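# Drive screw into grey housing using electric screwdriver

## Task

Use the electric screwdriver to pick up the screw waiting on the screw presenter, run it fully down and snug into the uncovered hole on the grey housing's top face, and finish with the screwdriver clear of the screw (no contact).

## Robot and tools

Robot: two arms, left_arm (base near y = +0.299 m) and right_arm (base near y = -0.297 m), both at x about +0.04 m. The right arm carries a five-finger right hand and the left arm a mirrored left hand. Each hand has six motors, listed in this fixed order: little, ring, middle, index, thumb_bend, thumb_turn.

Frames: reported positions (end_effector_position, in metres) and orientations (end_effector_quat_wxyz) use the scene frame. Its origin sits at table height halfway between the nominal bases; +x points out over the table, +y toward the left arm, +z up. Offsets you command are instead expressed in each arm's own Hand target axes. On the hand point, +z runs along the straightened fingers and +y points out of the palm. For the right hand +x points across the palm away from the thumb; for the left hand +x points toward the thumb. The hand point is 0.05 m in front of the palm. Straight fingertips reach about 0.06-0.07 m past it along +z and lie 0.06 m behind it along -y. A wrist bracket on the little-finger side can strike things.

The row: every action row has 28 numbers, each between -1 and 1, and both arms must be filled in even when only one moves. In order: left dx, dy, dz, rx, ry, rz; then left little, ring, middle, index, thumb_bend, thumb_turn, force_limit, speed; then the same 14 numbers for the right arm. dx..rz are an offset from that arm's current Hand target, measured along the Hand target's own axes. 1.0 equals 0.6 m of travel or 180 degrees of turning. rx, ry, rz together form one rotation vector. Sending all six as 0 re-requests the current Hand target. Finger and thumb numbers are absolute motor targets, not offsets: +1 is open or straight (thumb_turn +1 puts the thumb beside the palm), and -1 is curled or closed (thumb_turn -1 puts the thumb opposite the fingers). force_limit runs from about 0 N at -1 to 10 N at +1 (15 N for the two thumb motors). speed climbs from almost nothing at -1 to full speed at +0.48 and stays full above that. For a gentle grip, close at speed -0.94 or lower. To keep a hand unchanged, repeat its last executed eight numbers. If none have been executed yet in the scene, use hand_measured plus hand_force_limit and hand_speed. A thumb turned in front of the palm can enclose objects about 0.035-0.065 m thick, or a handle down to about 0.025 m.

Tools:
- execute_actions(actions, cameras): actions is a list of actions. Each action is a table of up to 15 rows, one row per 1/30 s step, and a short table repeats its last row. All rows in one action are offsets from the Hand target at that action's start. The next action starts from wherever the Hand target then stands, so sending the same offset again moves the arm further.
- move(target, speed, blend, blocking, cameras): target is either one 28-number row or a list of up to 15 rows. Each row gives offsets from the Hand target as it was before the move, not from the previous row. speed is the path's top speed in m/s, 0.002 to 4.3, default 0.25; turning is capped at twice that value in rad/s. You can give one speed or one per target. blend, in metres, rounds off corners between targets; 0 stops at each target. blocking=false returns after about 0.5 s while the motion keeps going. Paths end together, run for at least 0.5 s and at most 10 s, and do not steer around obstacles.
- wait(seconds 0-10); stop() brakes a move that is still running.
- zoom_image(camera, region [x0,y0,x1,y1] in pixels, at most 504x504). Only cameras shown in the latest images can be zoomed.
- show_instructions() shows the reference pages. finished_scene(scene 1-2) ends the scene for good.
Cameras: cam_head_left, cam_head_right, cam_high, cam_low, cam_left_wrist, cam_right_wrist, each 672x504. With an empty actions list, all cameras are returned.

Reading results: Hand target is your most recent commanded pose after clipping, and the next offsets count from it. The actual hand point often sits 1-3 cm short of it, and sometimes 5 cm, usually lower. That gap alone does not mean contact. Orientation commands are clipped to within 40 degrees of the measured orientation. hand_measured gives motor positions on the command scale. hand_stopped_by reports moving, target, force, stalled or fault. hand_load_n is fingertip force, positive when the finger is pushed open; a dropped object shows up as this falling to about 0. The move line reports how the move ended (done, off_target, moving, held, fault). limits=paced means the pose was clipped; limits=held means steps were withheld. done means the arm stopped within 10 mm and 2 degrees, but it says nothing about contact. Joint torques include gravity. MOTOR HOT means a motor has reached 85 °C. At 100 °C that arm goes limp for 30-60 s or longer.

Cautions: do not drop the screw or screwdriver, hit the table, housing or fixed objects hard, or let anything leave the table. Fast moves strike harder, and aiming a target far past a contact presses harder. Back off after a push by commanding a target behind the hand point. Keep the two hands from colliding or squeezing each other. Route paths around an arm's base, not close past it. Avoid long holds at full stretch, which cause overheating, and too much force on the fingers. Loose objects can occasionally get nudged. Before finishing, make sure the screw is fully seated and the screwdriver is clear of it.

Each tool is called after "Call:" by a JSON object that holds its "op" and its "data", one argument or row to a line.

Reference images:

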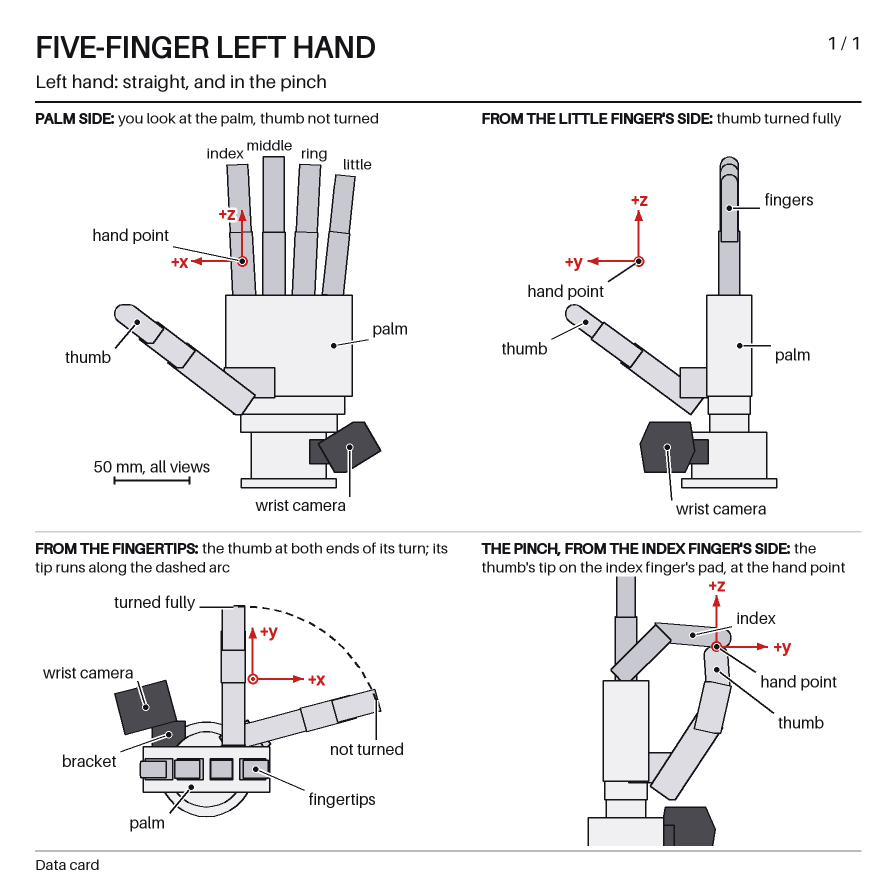

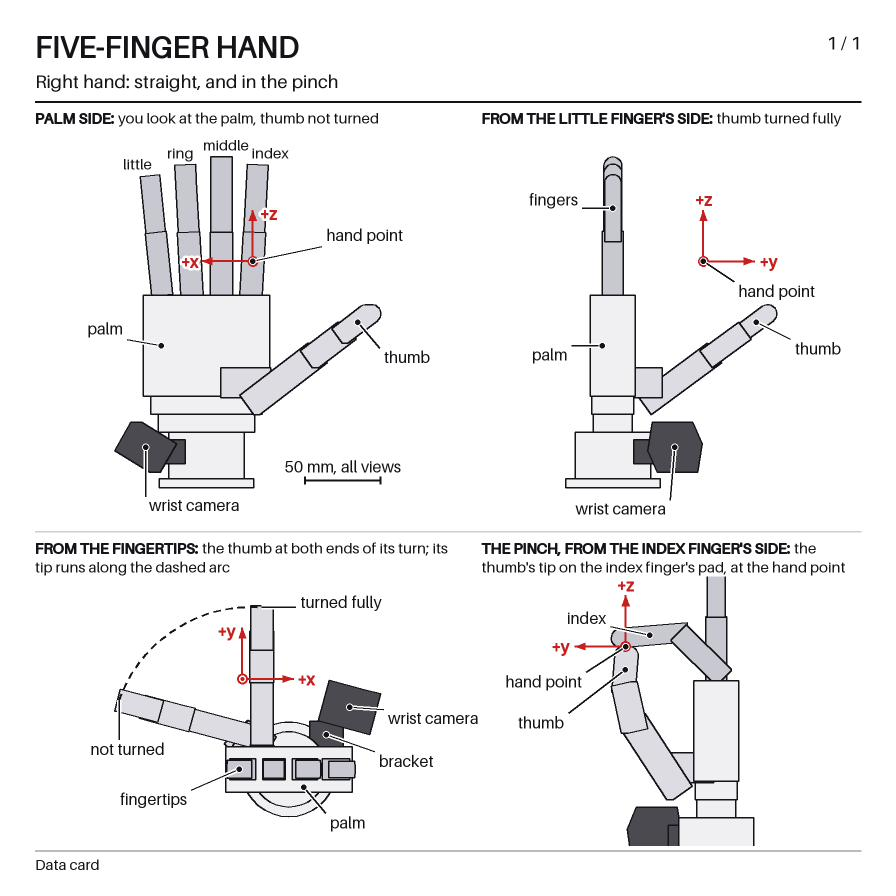

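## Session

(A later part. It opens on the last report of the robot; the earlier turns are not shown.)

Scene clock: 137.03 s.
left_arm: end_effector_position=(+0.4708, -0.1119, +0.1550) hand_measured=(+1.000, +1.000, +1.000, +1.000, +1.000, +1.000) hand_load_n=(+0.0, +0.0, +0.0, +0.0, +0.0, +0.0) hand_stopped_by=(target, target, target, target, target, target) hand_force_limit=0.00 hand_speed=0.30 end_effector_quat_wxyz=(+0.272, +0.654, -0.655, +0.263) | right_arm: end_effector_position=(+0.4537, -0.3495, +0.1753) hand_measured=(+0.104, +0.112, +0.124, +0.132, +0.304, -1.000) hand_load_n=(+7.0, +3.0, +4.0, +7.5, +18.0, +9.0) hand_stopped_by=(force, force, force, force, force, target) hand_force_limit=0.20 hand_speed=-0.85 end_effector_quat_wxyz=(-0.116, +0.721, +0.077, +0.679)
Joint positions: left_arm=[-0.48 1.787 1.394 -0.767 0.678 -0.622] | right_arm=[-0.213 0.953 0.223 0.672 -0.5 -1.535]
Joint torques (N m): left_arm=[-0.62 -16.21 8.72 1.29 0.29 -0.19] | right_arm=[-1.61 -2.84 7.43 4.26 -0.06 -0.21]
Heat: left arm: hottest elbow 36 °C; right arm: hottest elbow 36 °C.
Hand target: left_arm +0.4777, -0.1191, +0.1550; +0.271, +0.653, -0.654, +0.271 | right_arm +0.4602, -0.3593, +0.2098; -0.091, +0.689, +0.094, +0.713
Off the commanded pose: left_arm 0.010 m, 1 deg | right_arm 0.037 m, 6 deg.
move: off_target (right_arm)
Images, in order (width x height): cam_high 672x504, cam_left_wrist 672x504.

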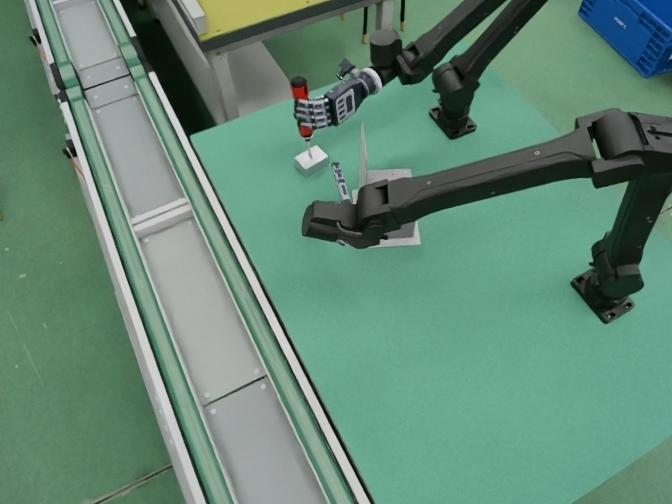

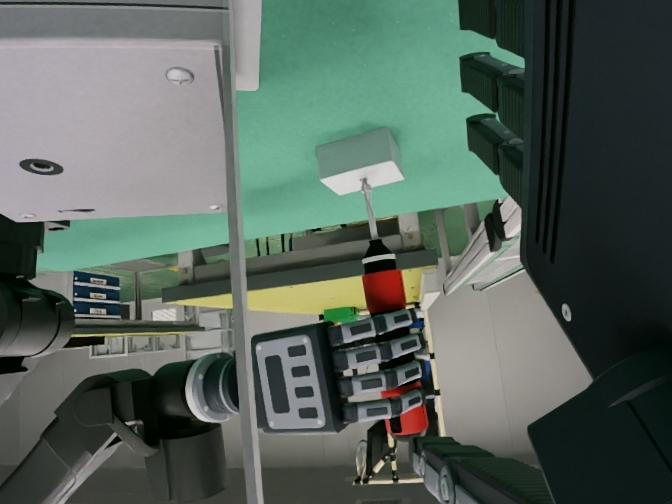

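Call:
{"op": "move", "data": {
  "target": [0,0,0,0,0,0,1,1,1,1,1,1,0,0.3,0.1667,0.0014,0.0055,0,0,0,-0.2,-0.2,-0.2,-0.2,0.05,-1,0.2,-0.85],
  "speed": 0.06,
  "cameras": ["cam_head_left","cam_high","cam_left_wrist"]
}}

Call:
{"op": "zoom_image", "data": {
  "camera": "cam_left_wrist",
  "region": [320, 160, 460, 300]
}}

Scene clock: 140.43 s.
left_arm: end_effector_position=(+0.4708, -0.1119, +0.1550) hand_measured=(+1.000, +1.000, +1.000, +1.000, +1.000, +1.000) hand_load_n=(+0.0, +0.0, +0.0, +0.0, +0.0, +0.0) hand_stopped_by=(target, target, target, target, target, target) hand_force_limit=0.00 hand_speed=0.30 end_effector_quat_wxyz=(+0.272, +0.654, -0.655, +0.263) | right_arm: end_effector_position=(+0.4464, -0.3478, +0.2417) hand_measured=(+0.104, +0.112, +0.124, +0.132, +0.304, -1.000) hand_load_n=(+6.5, +3.0, +4.0, +7.5, +18.0, +9.0) hand_stopped_by=(force, force, force, force, force, target) hand_force_limit=0.20 hand_speed=-0.85 end_effector_quat_wxyz=(-0.119, +0.727, +0.074, +0.672)
Joint positions: left_arm=[-0.48 1.787 1.394 -0.767 0.678 -0.622] | right_arm=[-0.213 0.706 0.354 0.274 -0.5 -1.535]
Joint torques (N m): left_arm=[-0.73 -16.32 8.7 1.25 0.27 -0.21] | right_arm=[-1.67 -2.32 13.29 2.28 -0.06 -0.2]
Heat: left arm: hottest elbow 36 °C; right arm: hottest elbow 36 °C.
Hand target: left_arm +0.4777, -0.1191, +0.1550; +0.271, +0.653, -0.654, +0.271 | right_arm +0.4602, -0.3592, +0.3099; -0.091, +0.689, +0.094, +0.713
Off the commanded pose: left_arm 0.010 m, 1 deg | right_arm 0.071 m, 8 deg.
move: off_target (right_arm)
Images, in order (width x height): cam_head_left 672x504, cam_high 672x504, cam_left_wrist 672x504.

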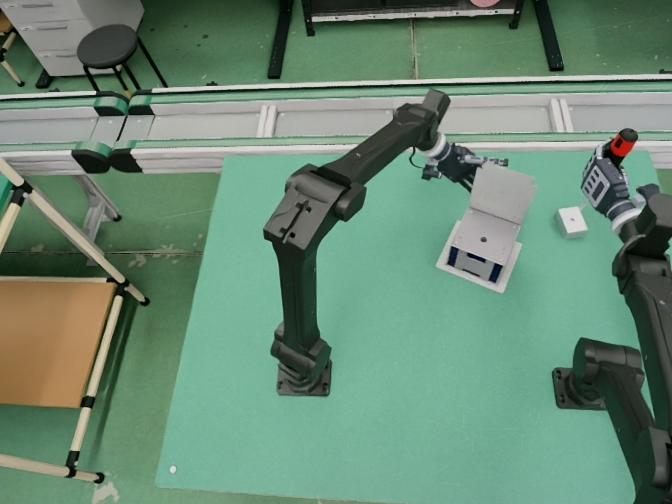

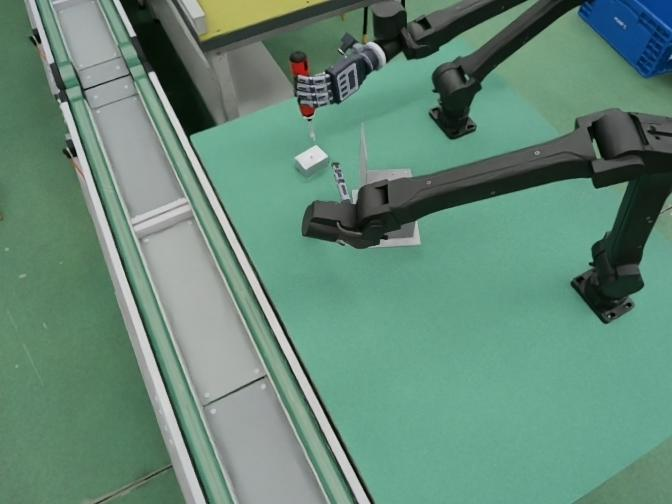

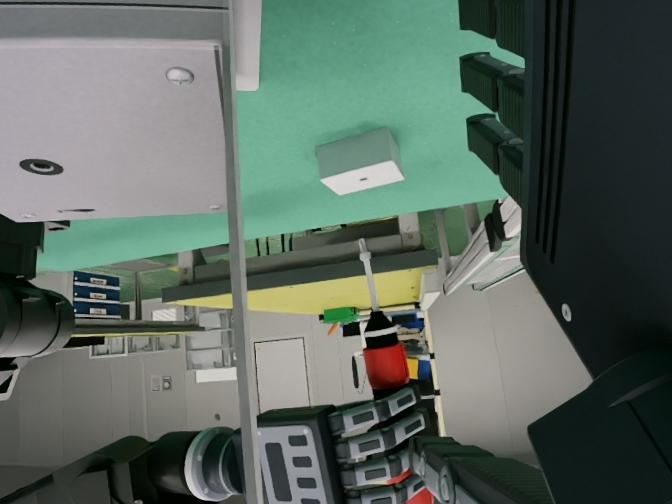

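Scaled by 3.600.

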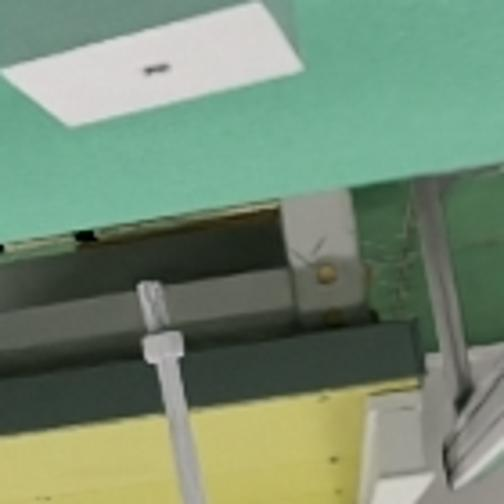

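Call:
{"op": "move", "data": {
  "target": [
    [-0.087,-0.0372,-0.2641,0,0,0,1,1,1,1,1,1,0,0.3,0.1333,0.0012,0.0044,0,0,0,-0.2,-0.2,-0.2,-0.2,0.05,-1,0.2,-0.85],
    [-0.1744,0.1395,-0.3514,0,0,0,1,1,1,1,1,1,0,0.3,0.1401,-0.1633,-0.1583,0.0333,0.0003,0.0011,-0.2,-0.2,-0.2,-0.2,0.05,-1,0.2,-0.85]
  ],
  "speed": 0.12,
  "blend": 0.02,
  "cameras": ["cam_head_left","cam_high","cam_left_wrist"]
}}

Scene clock: 152.17 s.
left_arm: end_effector_position=(+0.3927, +0.0975, +0.2204) hand_measured=(+1.000, +1.000, +1.000, +1.000, +1.000, +1.000) hand_load_n=(+0.0, +0.0, +0.0, +0.0, -0.5, +0.0) hand_stopped_by=(target, target, target, target, target, target) hand_force_limit=0.00 hand_speed=0.30 end_effector_quat_wxyz=(+0.276, +0.651, -0.658, +0.259) | right_arm: end_effector_position=(+0.3457, -0.2957, +0.3576) hand_measured=(+0.104, +0.112, +0.124, +0.132, +0.304, -1.000) hand_load_n=(+6.5, +3.0, +3.5, +7.5, +18.0, +9.0) hand_stopped_by=(force, force, force, force, force, target) hand_force_limit=0.20 hand_speed=-0.85 end_effector_quat_wxyz=(-0.135, +0.706, +0.106, +0.687)
Joint positions: left_arm=[-0.111 1.453 1.176 -1.226 0.773 -0.124] | right_arm=[-0.067 0.211 0.532 -0.343 -0.424 -1.535]
Joint torques (N m): left_arm=[1.44 -13.33 7.65 -0.25 0.76 -0.03] | right_arm=[1.2 2.55 10.06 2.3 0.11 -0.22]
Heat: left arm: hottest elbow 36 °C; right arm: hottest elbow 39 °C.
Hand target: left_arm +0.3943, +0.1041, +0.2301; +0.271, +0.653, -0.654, +0.271 | right_arm +0.3402, -0.2892, +0.3899; -0.128, +0.683, +0.130, +0.707
Off the commanded pose: left_arm 0.012 m, 2 deg | right_arm 0.033 m, 5 deg.
move: off_target (left_arm, right_arm)
Images, in order (width x height): cam_head_left 672x504, cam_high 672x504, cam_left_wrist 672x504.

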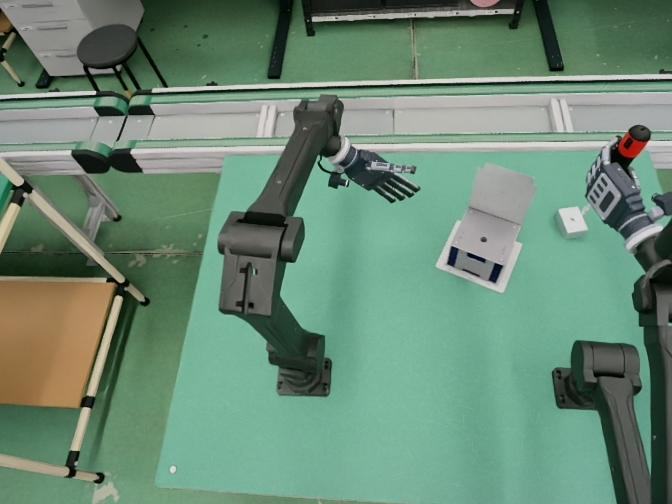

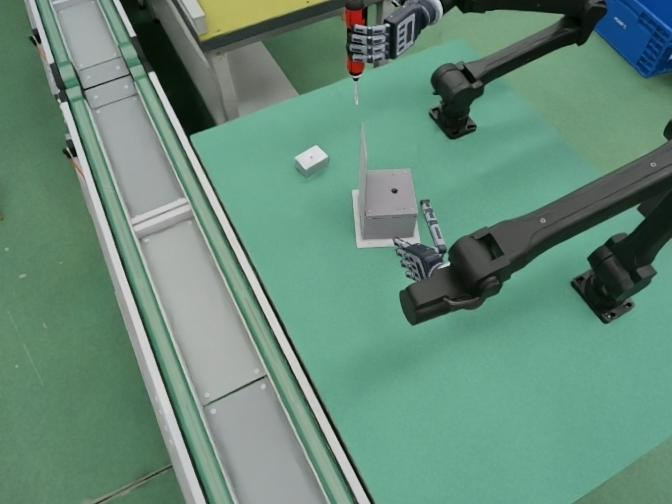

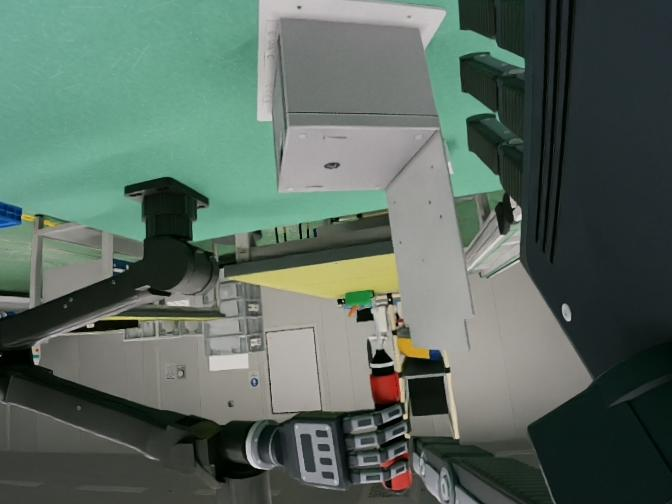

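Call:
{"op": "move", "data": {
  "target": [0,0,0,0,0,0,1,1,1,1,1,1,0,0.3,-0.0523,-0.2457,0.1355,0,0,0,-0.2,-0.2,-0.2,-0.2,0.05,-1,0.2,-0.85],
  "speed": 0.12,
  "cameras": ["cam_head_left","cam_high","cam_left_wrist"]
}}

Call:
{"op": "zoom_image", "data": {
  "camera": "cam_left_wrist",
  "region": [270, 120, 430, 280]
}}

Call:
{"op": "zoom_image", "data": {
  "camera": "cam_high",
  "region": [360, 120, 430, 220]
}}

Scene clock: 156.07 s.
left_arm: end_effector_position=(+0.3927, +0.0975, +0.2204) hand_measured=(+1.000, +1.000, +1.000, +1.000, +1.000, +1.000) hand_load_n=(+0.0, +0.0, +0.0, +0.0, +0.0, +0.0) hand_stopped_by=(target, target, target, target, target, target) hand_force_limit=0.00 hand_speed=0.30 end_effector_quat_wxyz=(+0.276, +0.651, -0.658, +0.259) | right_arm: end_effector_position=(+0.3637, -0.1242, +0.3228) hand_measured=(+0.104, +0.112, +0.124, +0.132, +0.304, -1.000) hand_load_n=(+7.0, +3.0, +4.0, +8.0, +17.5, +9.0) hand_stopped_by=(force, force, force, force, force, target) hand_force_limit=0.20 hand_speed=-0.85 end_effector_quat_wxyz=(-0.117, +0.711, +0.140, +0.679)
Joint positions: left_arm=[-0.111 1.453 1.176 -1.226 0.773 -0.124] | right_arm=[0.943 0.596 0.51 0.025 0.566 -1.561]
Joint torques (N m): left_arm=[1.32 -13.45 7.65 -0.32 0.74 -0.04] | right_arm=[0.85 -0.44 9.98 3.93 0.18 -0.29]
Heat: left arm: hottest elbow 36 °C; right arm: hottest elbow 39 °C.
Hand target: left_arm +0.3943, +0.1041, +0.2301; +0.271, +0.653, -0.654, +0.271 | right_arm +0.3643, -0.1223, +0.3598; -0.128, +0.683, +0.130, +0.707
Off the commanded pose: left_arm 0.012 m, 2 deg | right_arm 0.037 m, 5 deg.
move: off_target (left_arm, right_arm)
Images, in order (width x height): cam_head_left 672x504, cam_high 672x504, cam_left_wrist 672x504.

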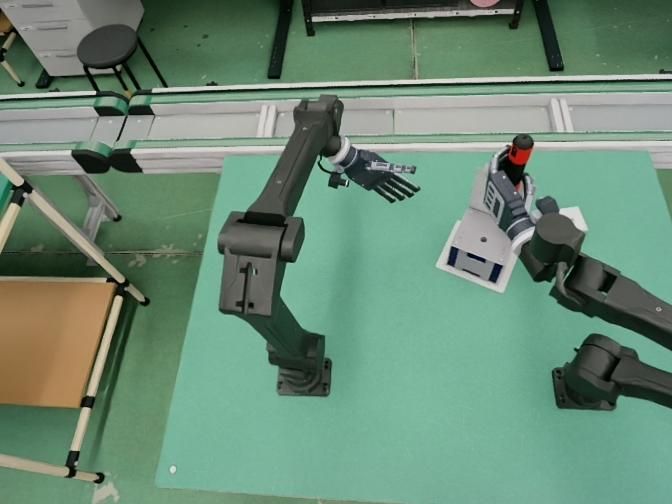

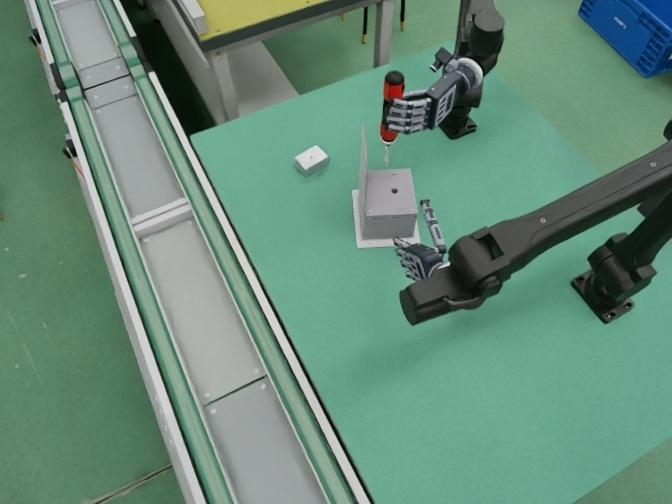

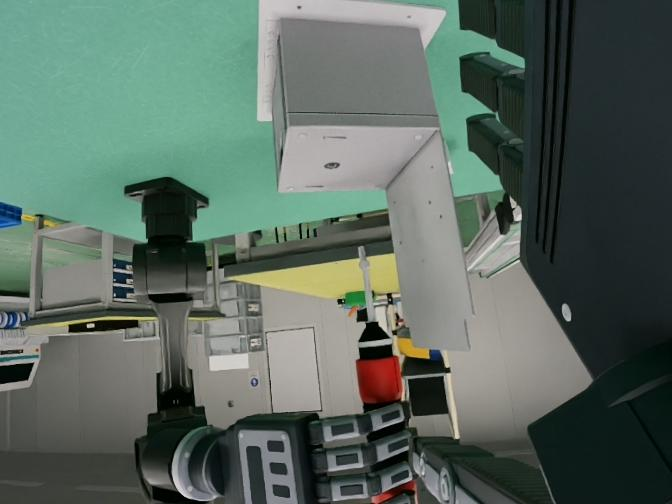

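Scaled by 3.150.

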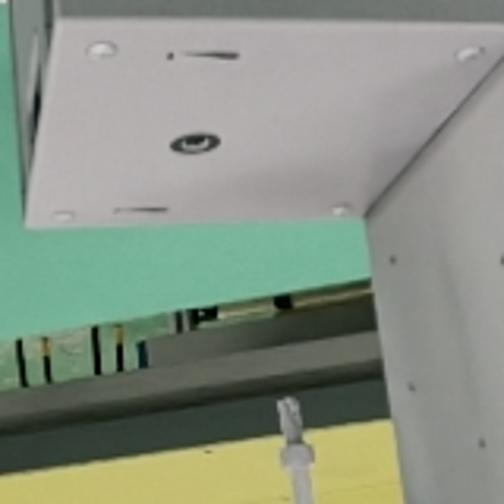

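Scaled by 5.040.

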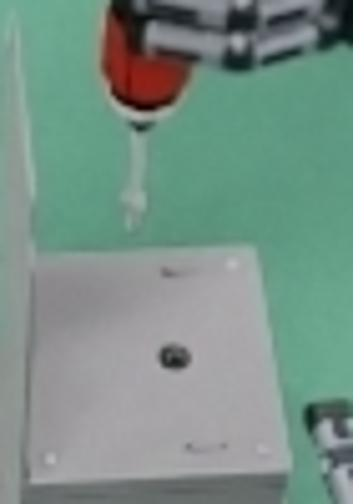

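Call:
{"op": "zoom_image", "data": {
  "camera": "cam_left_wrist",
  "region": [250, 0, 480, 210]
}}

Call:
{"op": "zoom_image", "data": {
  "camera": "cam_high",
  "region": [340, 110, 440, 260]
}}

Call:
{"op": "zoom_image", "data": {
  "camera": "cam_head_left",
  "region": [430, 130, 560, 300]
}}

Scaled by 2.191.

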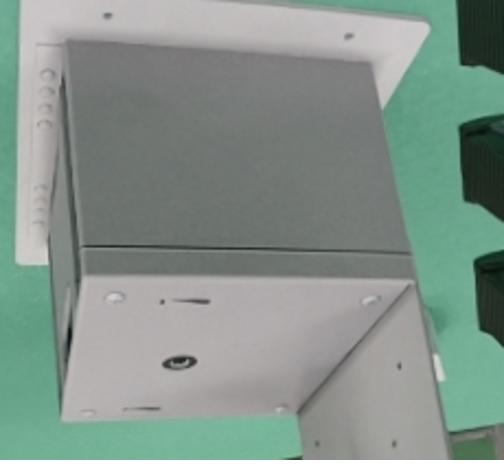

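Scaled by 3.360.

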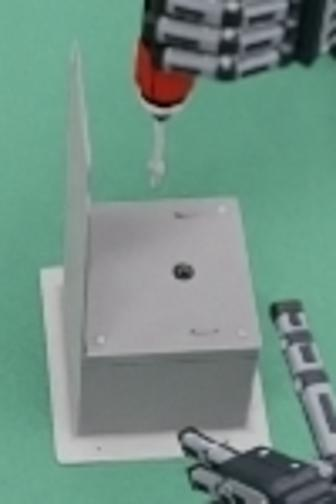

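Scaled by 2.965.

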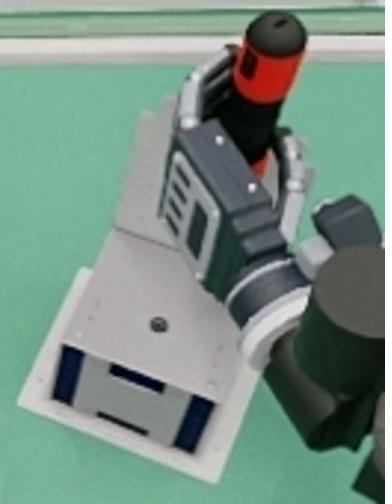

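Call:
{"op": "move", "data": {
  "target": [0,0,0,0,0,0,1,1,1,1,1,1,0,0.3,-0.0733,0.0043,-0.05,-0.001,0.0257,0.0208,-0.2,-0.2,-0.2,-0.2,0.05,-1,0.2,-0.85],
  "speed": 0.08,
  "cameras": ["cam_head_left","cam_high","cam_left_wrist"]
}}

Call:
{"op": "zoom_image", "data": {
  "camera": "cam_left_wrist",
  "region": [270, 120, 430, 280]
}}

Call:
{"op": "zoom_image", "data": {
  "camera": "cam_high",
  "region": [360, 120, 430, 220]
}}

Call:
{"op": "zoom_image", "data": {
  "camera": "cam_head_left",
  "region": [430, 130, 560, 300]
}}

Scene clock: 175.60 s.
left_arm: end_effector_position=(+0.3927, +0.0975, +0.2204) hand_measured=(+1.000, +1.000, +1.000, +1.000, +1.000, +1.000) hand_load_n=(+0.0, +0.0, +0.0, +0.0, -0.5, -0.5) hand_stopped_by=(target, target, target, target, target, target) hand_force_limit=0.00 hand_speed=0.30 end_effector_quat_wxyz=(+0.276, +0.651, -0.658, +0.259) | right_arm: end_effector_position=(+0.3429, -0.1403, +0.2847) hand_measured=(+0.104, +0.112, +0.124, +0.132, +0.304, -1.000) hand_load_n=(+6.5, +2.5, +3.5, +8.0, +18.0, +9.0) hand_stopped_by=(force, force, force, force, force, target) hand_force_limit=0.20 hand_speed=-0.85 end_effector_quat_wxyz=(-0.136, +0.686, +0.106, +0.707)
Joint positions: left_arm=[-0.111 1.453 1.176 -1.226 0.773 -0.124] | right_arm=[1 0.519 0.334 0.232 0.646 -1.562]
Joint torques (N m): left_arm=[1.49 -13.51 7.65 -0.28 0.75 -0.02] | right_arm=[1.32 -0.21 8.96 3.81 0.1 -0.28]
Heat: left arm: hottest elbow 35 °C; right arm: hottest elbow 40 °C.
Hand target: left_arm +0.3943, +0.1041, +0.2301; +0.271, +0.653, -0.654, +0.271 | right_arm +0.3387, -0.1353, +0.3149; -0.155, +0.658, +0.101, +0.730
Off the commanded pose: left_arm 0.012 m, 2 deg | right_arm 0.031 m, 5 deg.
move: off_target (left_arm, right_arm)
Images, in order (width x height): cam_head_left 672x504, cam_high 672x504, cam_left_wrist 672x504.

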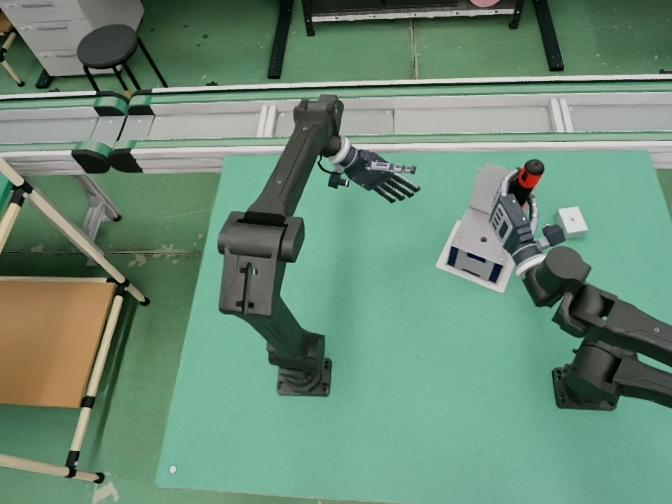

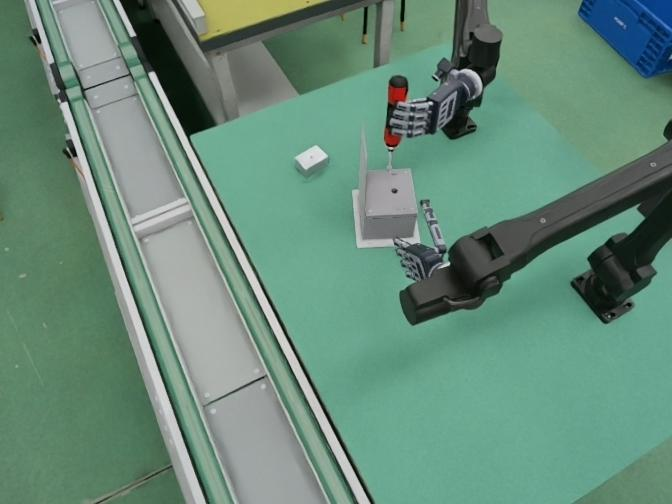

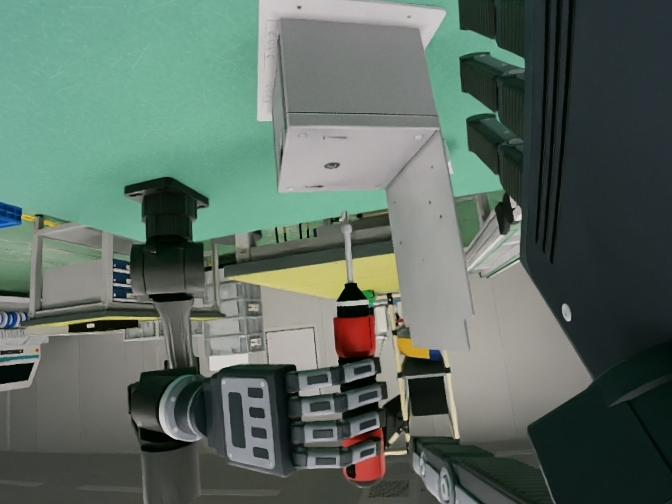

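Scaled by 3.150.

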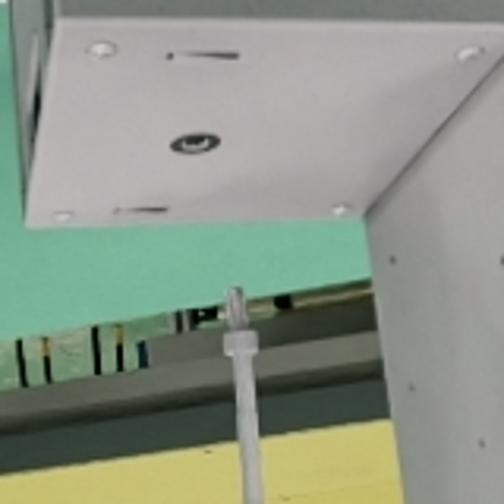

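Scaled by 5.040.

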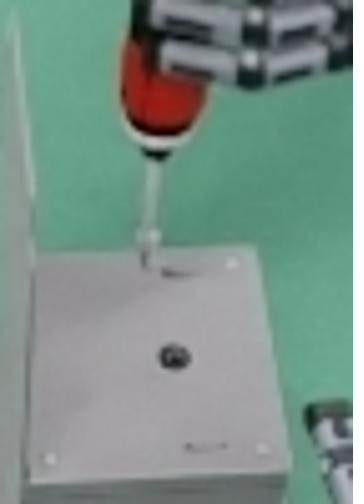

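Scaled by 2.965.

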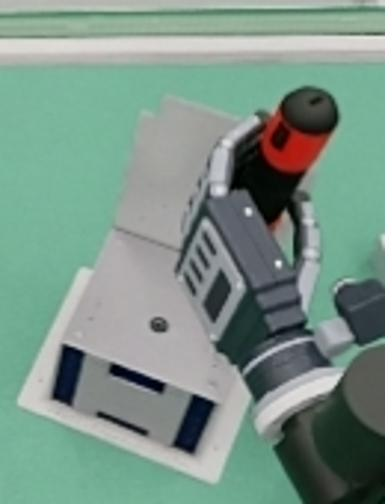

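Call:
{"op": "move", "data": {
  "target": [0,0,0,0,0,0,1,1,1,1,1,1,0,0.3,-0.0487,-0.0078,-0.0193,0,0,0,-0.2,-0.2,-0.2,-0.2,0.05,-1,0.2,-0.85],
  "speed": 0.08,
  "cameras": ["cam_head_left","cam_high","cam_left_wrist"]
}}

Call:
{"op": "zoom_image", "data": {
  "camera": "cam_left_wrist",
  "region": [270, 120, 430, 280]
}}

Call:
{"op": "zoom_image", "data": {
  "camera": "cam_high",
  "region": [370, 150, 420, 210]
}}

Scene clock: 179.30 s.
left_arm: end_effector_position=(+0.3927, +0.0975, +0.2204) hand_measured=(+1.000, +1.000, +1.000, +1.000, +1.000, +1.000) hand_load_n=(+0.0, +0.0, +0.0, +0.0, +0.0, +0.0) hand_stopped_by=(target, target, target, target, target, target) hand_force_limit=0.00 hand_speed=0.30 end_effector_quat_wxyz=(+0.276, +0.651, -0.658, +0.259) | right_arm: end_effector_position=(+0.3313, -0.1393, +0.2598) hand_measured=(+0.104, +0.112, +0.124, +0.132, +0.304, -1.000) hand_load_n=(+6.5, +3.0, +3.5, +7.5, +18.0, +9.0) hand_stopped_by=(force, force, force, force, force, target) hand_force_limit=0.20 hand_speed=-0.85 end_effector_quat_wxyz=(-0.140, +0.681, +0.102, +0.712)
Joint positions: left_arm=[-0.111 1.453 1.176 -1.226 0.773 -0.124] | right_arm=[1.06 0.524 0.257 0.335 0.704 -1.57]
Joint torques (N m): left_arm=[1.38 -13.51 7.71 -0.32 0.75 -0.02] | right_arm=[1.32 1.2 8.77 3.67 0.07 -0.29]
Heat: left arm: hottest elbow 35 °C; right arm: hottest elbow 39 °C.
Hand target: left_arm +0.3943, +0.1041, +0.2301; +0.271, +0.653, -0.654, +0.271 | right_arm +0.3288, -0.1324, +0.2848; -0.155, +0.658, +0.101, +0.730
Off the commanded pose: left_arm 0.012 m, 2 deg | right_arm 0.026 m, 4 deg.
move: off_target (left_arm, right_arm)
Images, in order (width x height): cam_head_left 672x504, cam_high 672x504, cam_left_wrist 672x504.

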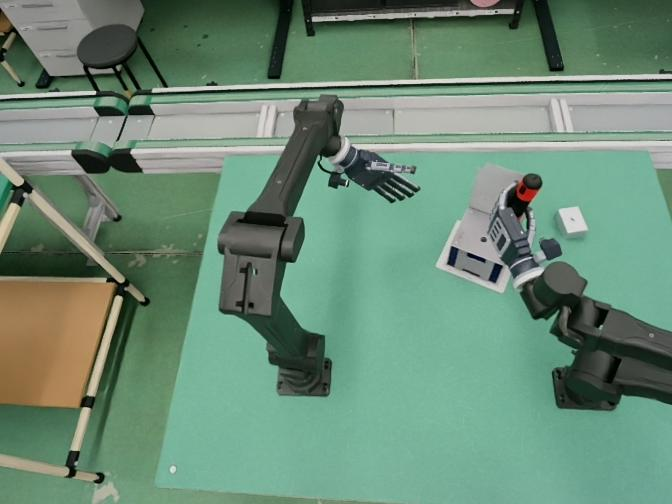

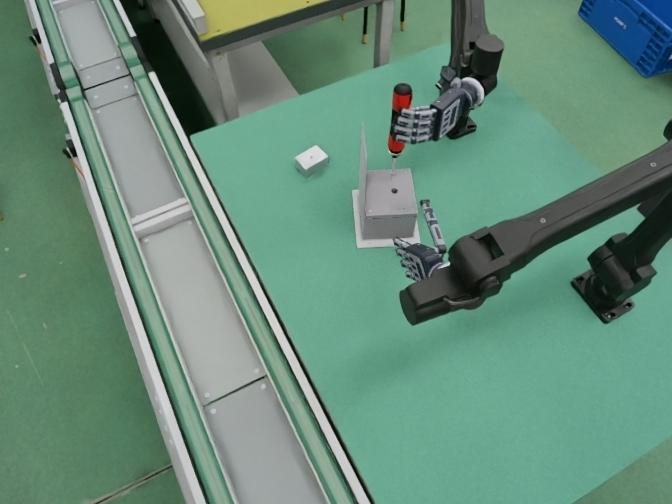

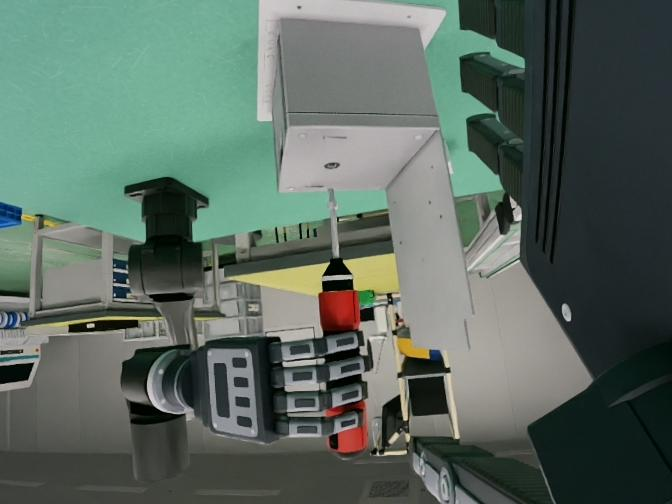

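Scaled by 3.150.

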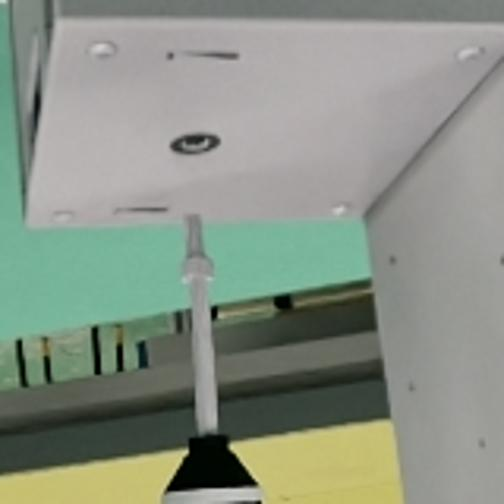

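Scaled by 8.400.

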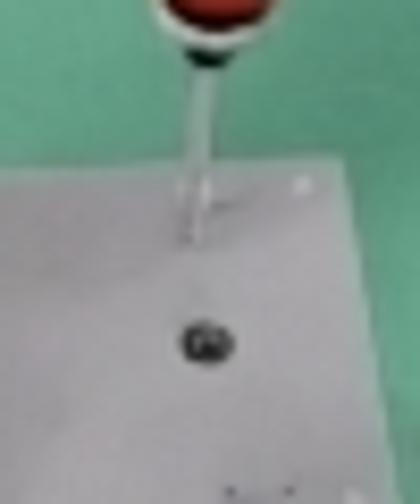

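Call:
{"op": "move", "data": {
  "target": [
    [0,0,0,0,0,0,1,1,1,1,1,1,0,0.3,0.0248,-0.0014,0.0028,0,0,0,-0.2,-0.2,-0.2,-0.2,0.05,-1,0.2,-0.85],
    [0,0,0,0,0,0,1,1,1,1,1,1,0,0.3,0.0152,-0.0258,0.0303,-0.001,-0.0104,0.0039,-0.2,-0.2,-0.2,-0.2,0.05,-1,0.2,-0.85],
    [0,0,0,0,0,0,1,1,1,1,1,1,0,0.3,-0.0047,-0.0247,0.028,-0.001,-0.0104,0.0039,-0.2,-0.2,-0.2,-0.2,0.05,-1,0.2,-0.85]
  ],
  "speed": 0.08,
  "cameras": ["cam_high","cam_left_wrist"]
}}

Call:
{"op": "zoom_image", "data": {
  "camera": "cam_left_wrist",
  "region": [270, 120, 430, 280]
}}

Call:
{"op": "zoom_image", "data": {
  "camera": "cam_high",
  "region": [370, 150, 420, 210]
}}

Scene clock: 184.33 s.
left_arm: end_effector_position=(+0.3927, +0.0975, +0.2204) hand_measured=(+1.000, +1.000, +1.000, +1.000, +1.000, +1.000) hand_load_n=(+0.0, +0.0, +0.0, +0.0, +0.0, +0.0) hand_stopped_by=(target, target, target, target, target, target) hand_force_limit=0.00 hand_speed=0.30 end_effector_quat_wxyz=(+0.276, +0.651, -0.658, +0.259) | right_arm: end_effector_position=(+0.3365, -0.1260, +0.2448) hand_measured=(+0.104, +0.112, +0.124, +0.132, +0.304, -1.000) hand_load_n=(+7.0, +3.0, +3.5, +7.5, +18.0, +8.5) hand_stopped_by=(force, force, force, force, force, target) hand_force_limit=0.20 hand_speed=-0.85 end_effector_quat_wxyz=(-0.124, +0.696, +0.118, +0.697)
Joint positions: left_arm=[-0.111 1.453 1.176 -1.226 0.773 -0.124] | right_arm=[1.071 0.619 0.271 0.352 0.715 -1.566]
Joint torques (N m): left_arm=[1.32 -13.16 7.62 -0.27 0.74 -0.02] | right_arm=[0.62 0.67 11.04 3.4 -0.07 -0.01]
Heat: left arm: hottest elbow 35 °C; right arm: hottest elbow 39 °C.
Hand target: left_arm +0.3943, +0.1041, +0.2301; +0.271, +0.653, -0.654, +0.271 | right_arm +0.3393, -0.1124, +0.2847; -0.157, +0.671, +0.099, +0.718
Off the commanded pose: left_arm 0.012 m, 2 deg | right_arm 0.042 m, 6 deg.
move: off_target (left_arm, right_arm)
Images, in order (width x height): cam_high 672x504, cam_left_wrist 672x504.

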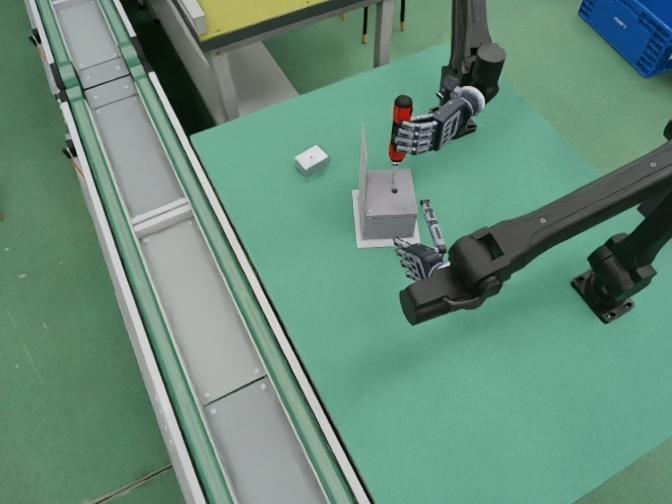

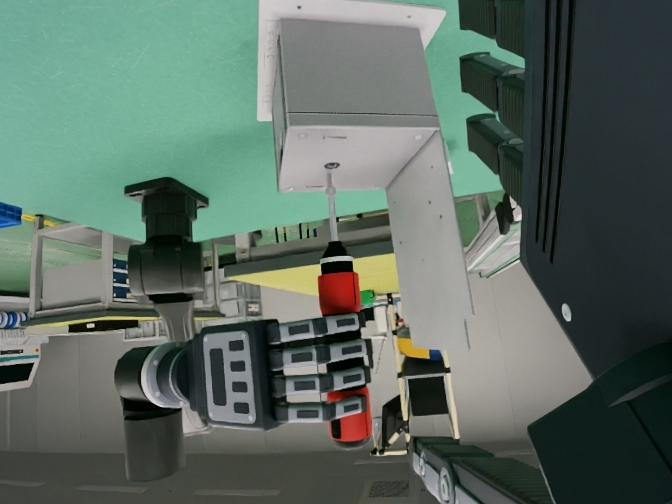

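Scaled by 3.150.

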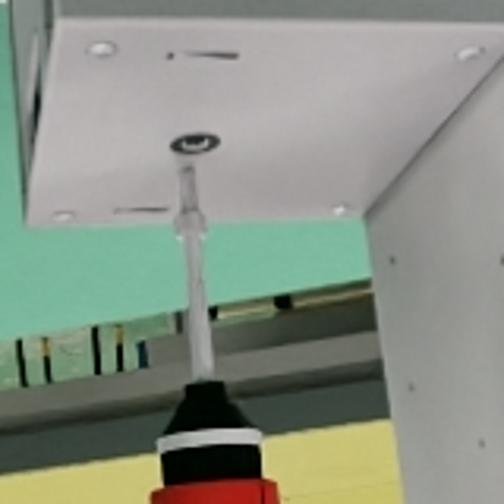

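Scaled by 8.400.

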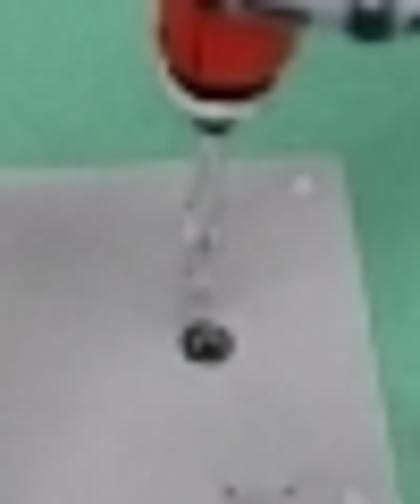

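Call:
{"op": "move", "data": {
  "target": [
    [0,0,0,0,0,0,1,1,1,1,1,1,0,0.3,0.0414,-0.0029,0.0033,0,0,0,-0.2,-0.2,-0.2,-0.2,0.05,-1,0.2,-0.85],
    [0,0,0,0,0,0,1,1,1,1,1,1,0,0.3,0.039,-0.0195,0.0203,0,0,0,-0.2,-0.2,-0.2,-0.2,0.05,-1,0.2,-0.85],
    [0,0,0,0,0,0,1,1,1,1,1,1,0,0.3,0.014,-0.0178,0.0183,0,0,0,-0.2,-0.2,-0.2,-0.2,0.05,-1,0.2,-0.85]
  ],
  "speed": 0.08,
  "cameras": ["cam_high","cam_left_wrist"]
}}

Call:
{"op": "zoom_image", "data": {
  "camera": "cam_left_wrist",
  "region": [270, 120, 430, 280]
}}

Call:
{"op": "zoom_image", "data": {
  "camera": "cam_high",
  "region": [370, 150, 420, 210]
}}

Scene clock: 189.50 s.
left_arm: end_effector_position=(+0.3927, +0.0975, +0.2204) hand_measured=(+1.000, +1.000, +1.000, +1.000, +1.000, +1.000) hand_load_n=(+0.0, +0.0, +0.0, +0.0, +0.0, +0.0) hand_stopped_by=(target, target, target, target, target, target) hand_force_limit=0.00 hand_speed=0.30 end_effector_quat_wxyz=(+0.276, +0.651, -0.658, +0.259) | right_arm: end_effector_position=(+0.3428, -0.1111, +0.2523) hand_measured=(+0.104, +0.112, +0.124, +0.132, +0.304, -1.000) hand_load_n=(+6.5, +3.0, +4.0, +7.5, +18.0, +9.0) hand_stopped_by=(force, force, force, force, force, target) hand_force_limit=0.20 hand_speed=-0.85 end_effector_quat_wxyz=(-0.125, +0.699, +0.123, +0.694)
Joint positions: left_arm=[-0.111 1.453 1.176 -1.226 0.773 -0.124] | right_arm=[1.075 0.68 0.316 0.356 0.712 -1.561]
Joint torques (N m): left_arm=[1.67 -13.33 7.68 -0.38 0.73 -0.01] | right_arm=[0.56 -0.44 10.88 3.71 -0.07 -0.05]
Heat: left arm: hottest elbow 35 °C; right arm: hottest elbow 39 °C.
Hand target: left_arm +0.3943, +0.1041, +0.2301; +0.271, +0.653, -0.654, +0.271 | right_arm +0.3453, -0.0993, +0.2947; -0.157, +0.671, +0.099, +0.718
Off the commanded pose: left_arm 0.012 m, 2 deg | right_arm 0.044 m, 6 deg.
move: off_target (left_arm, right_arm)
Images, in order (width x height): cam_high 672x504, cam_left_wrist 672x504.

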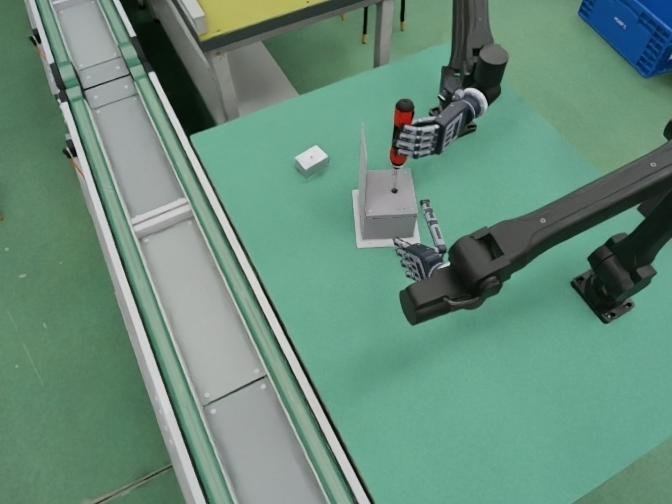

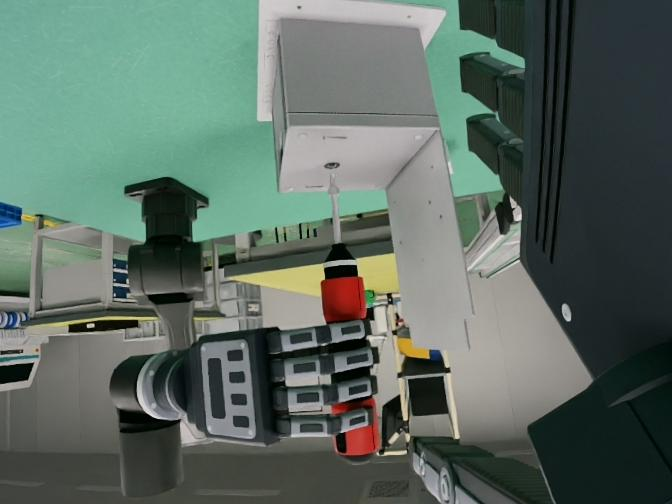

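Scaled by 3.150.

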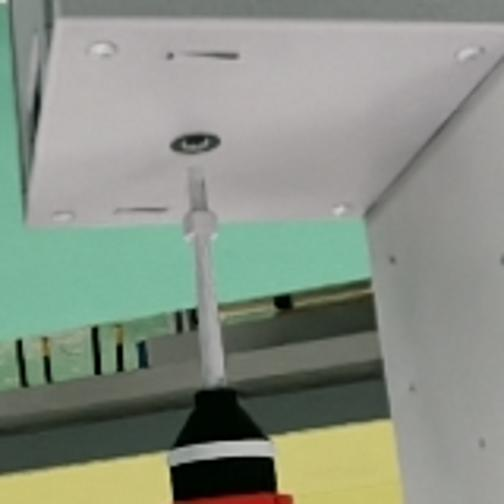

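Scaled by 8.400.

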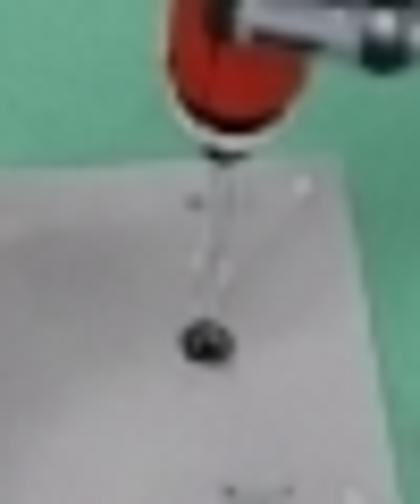

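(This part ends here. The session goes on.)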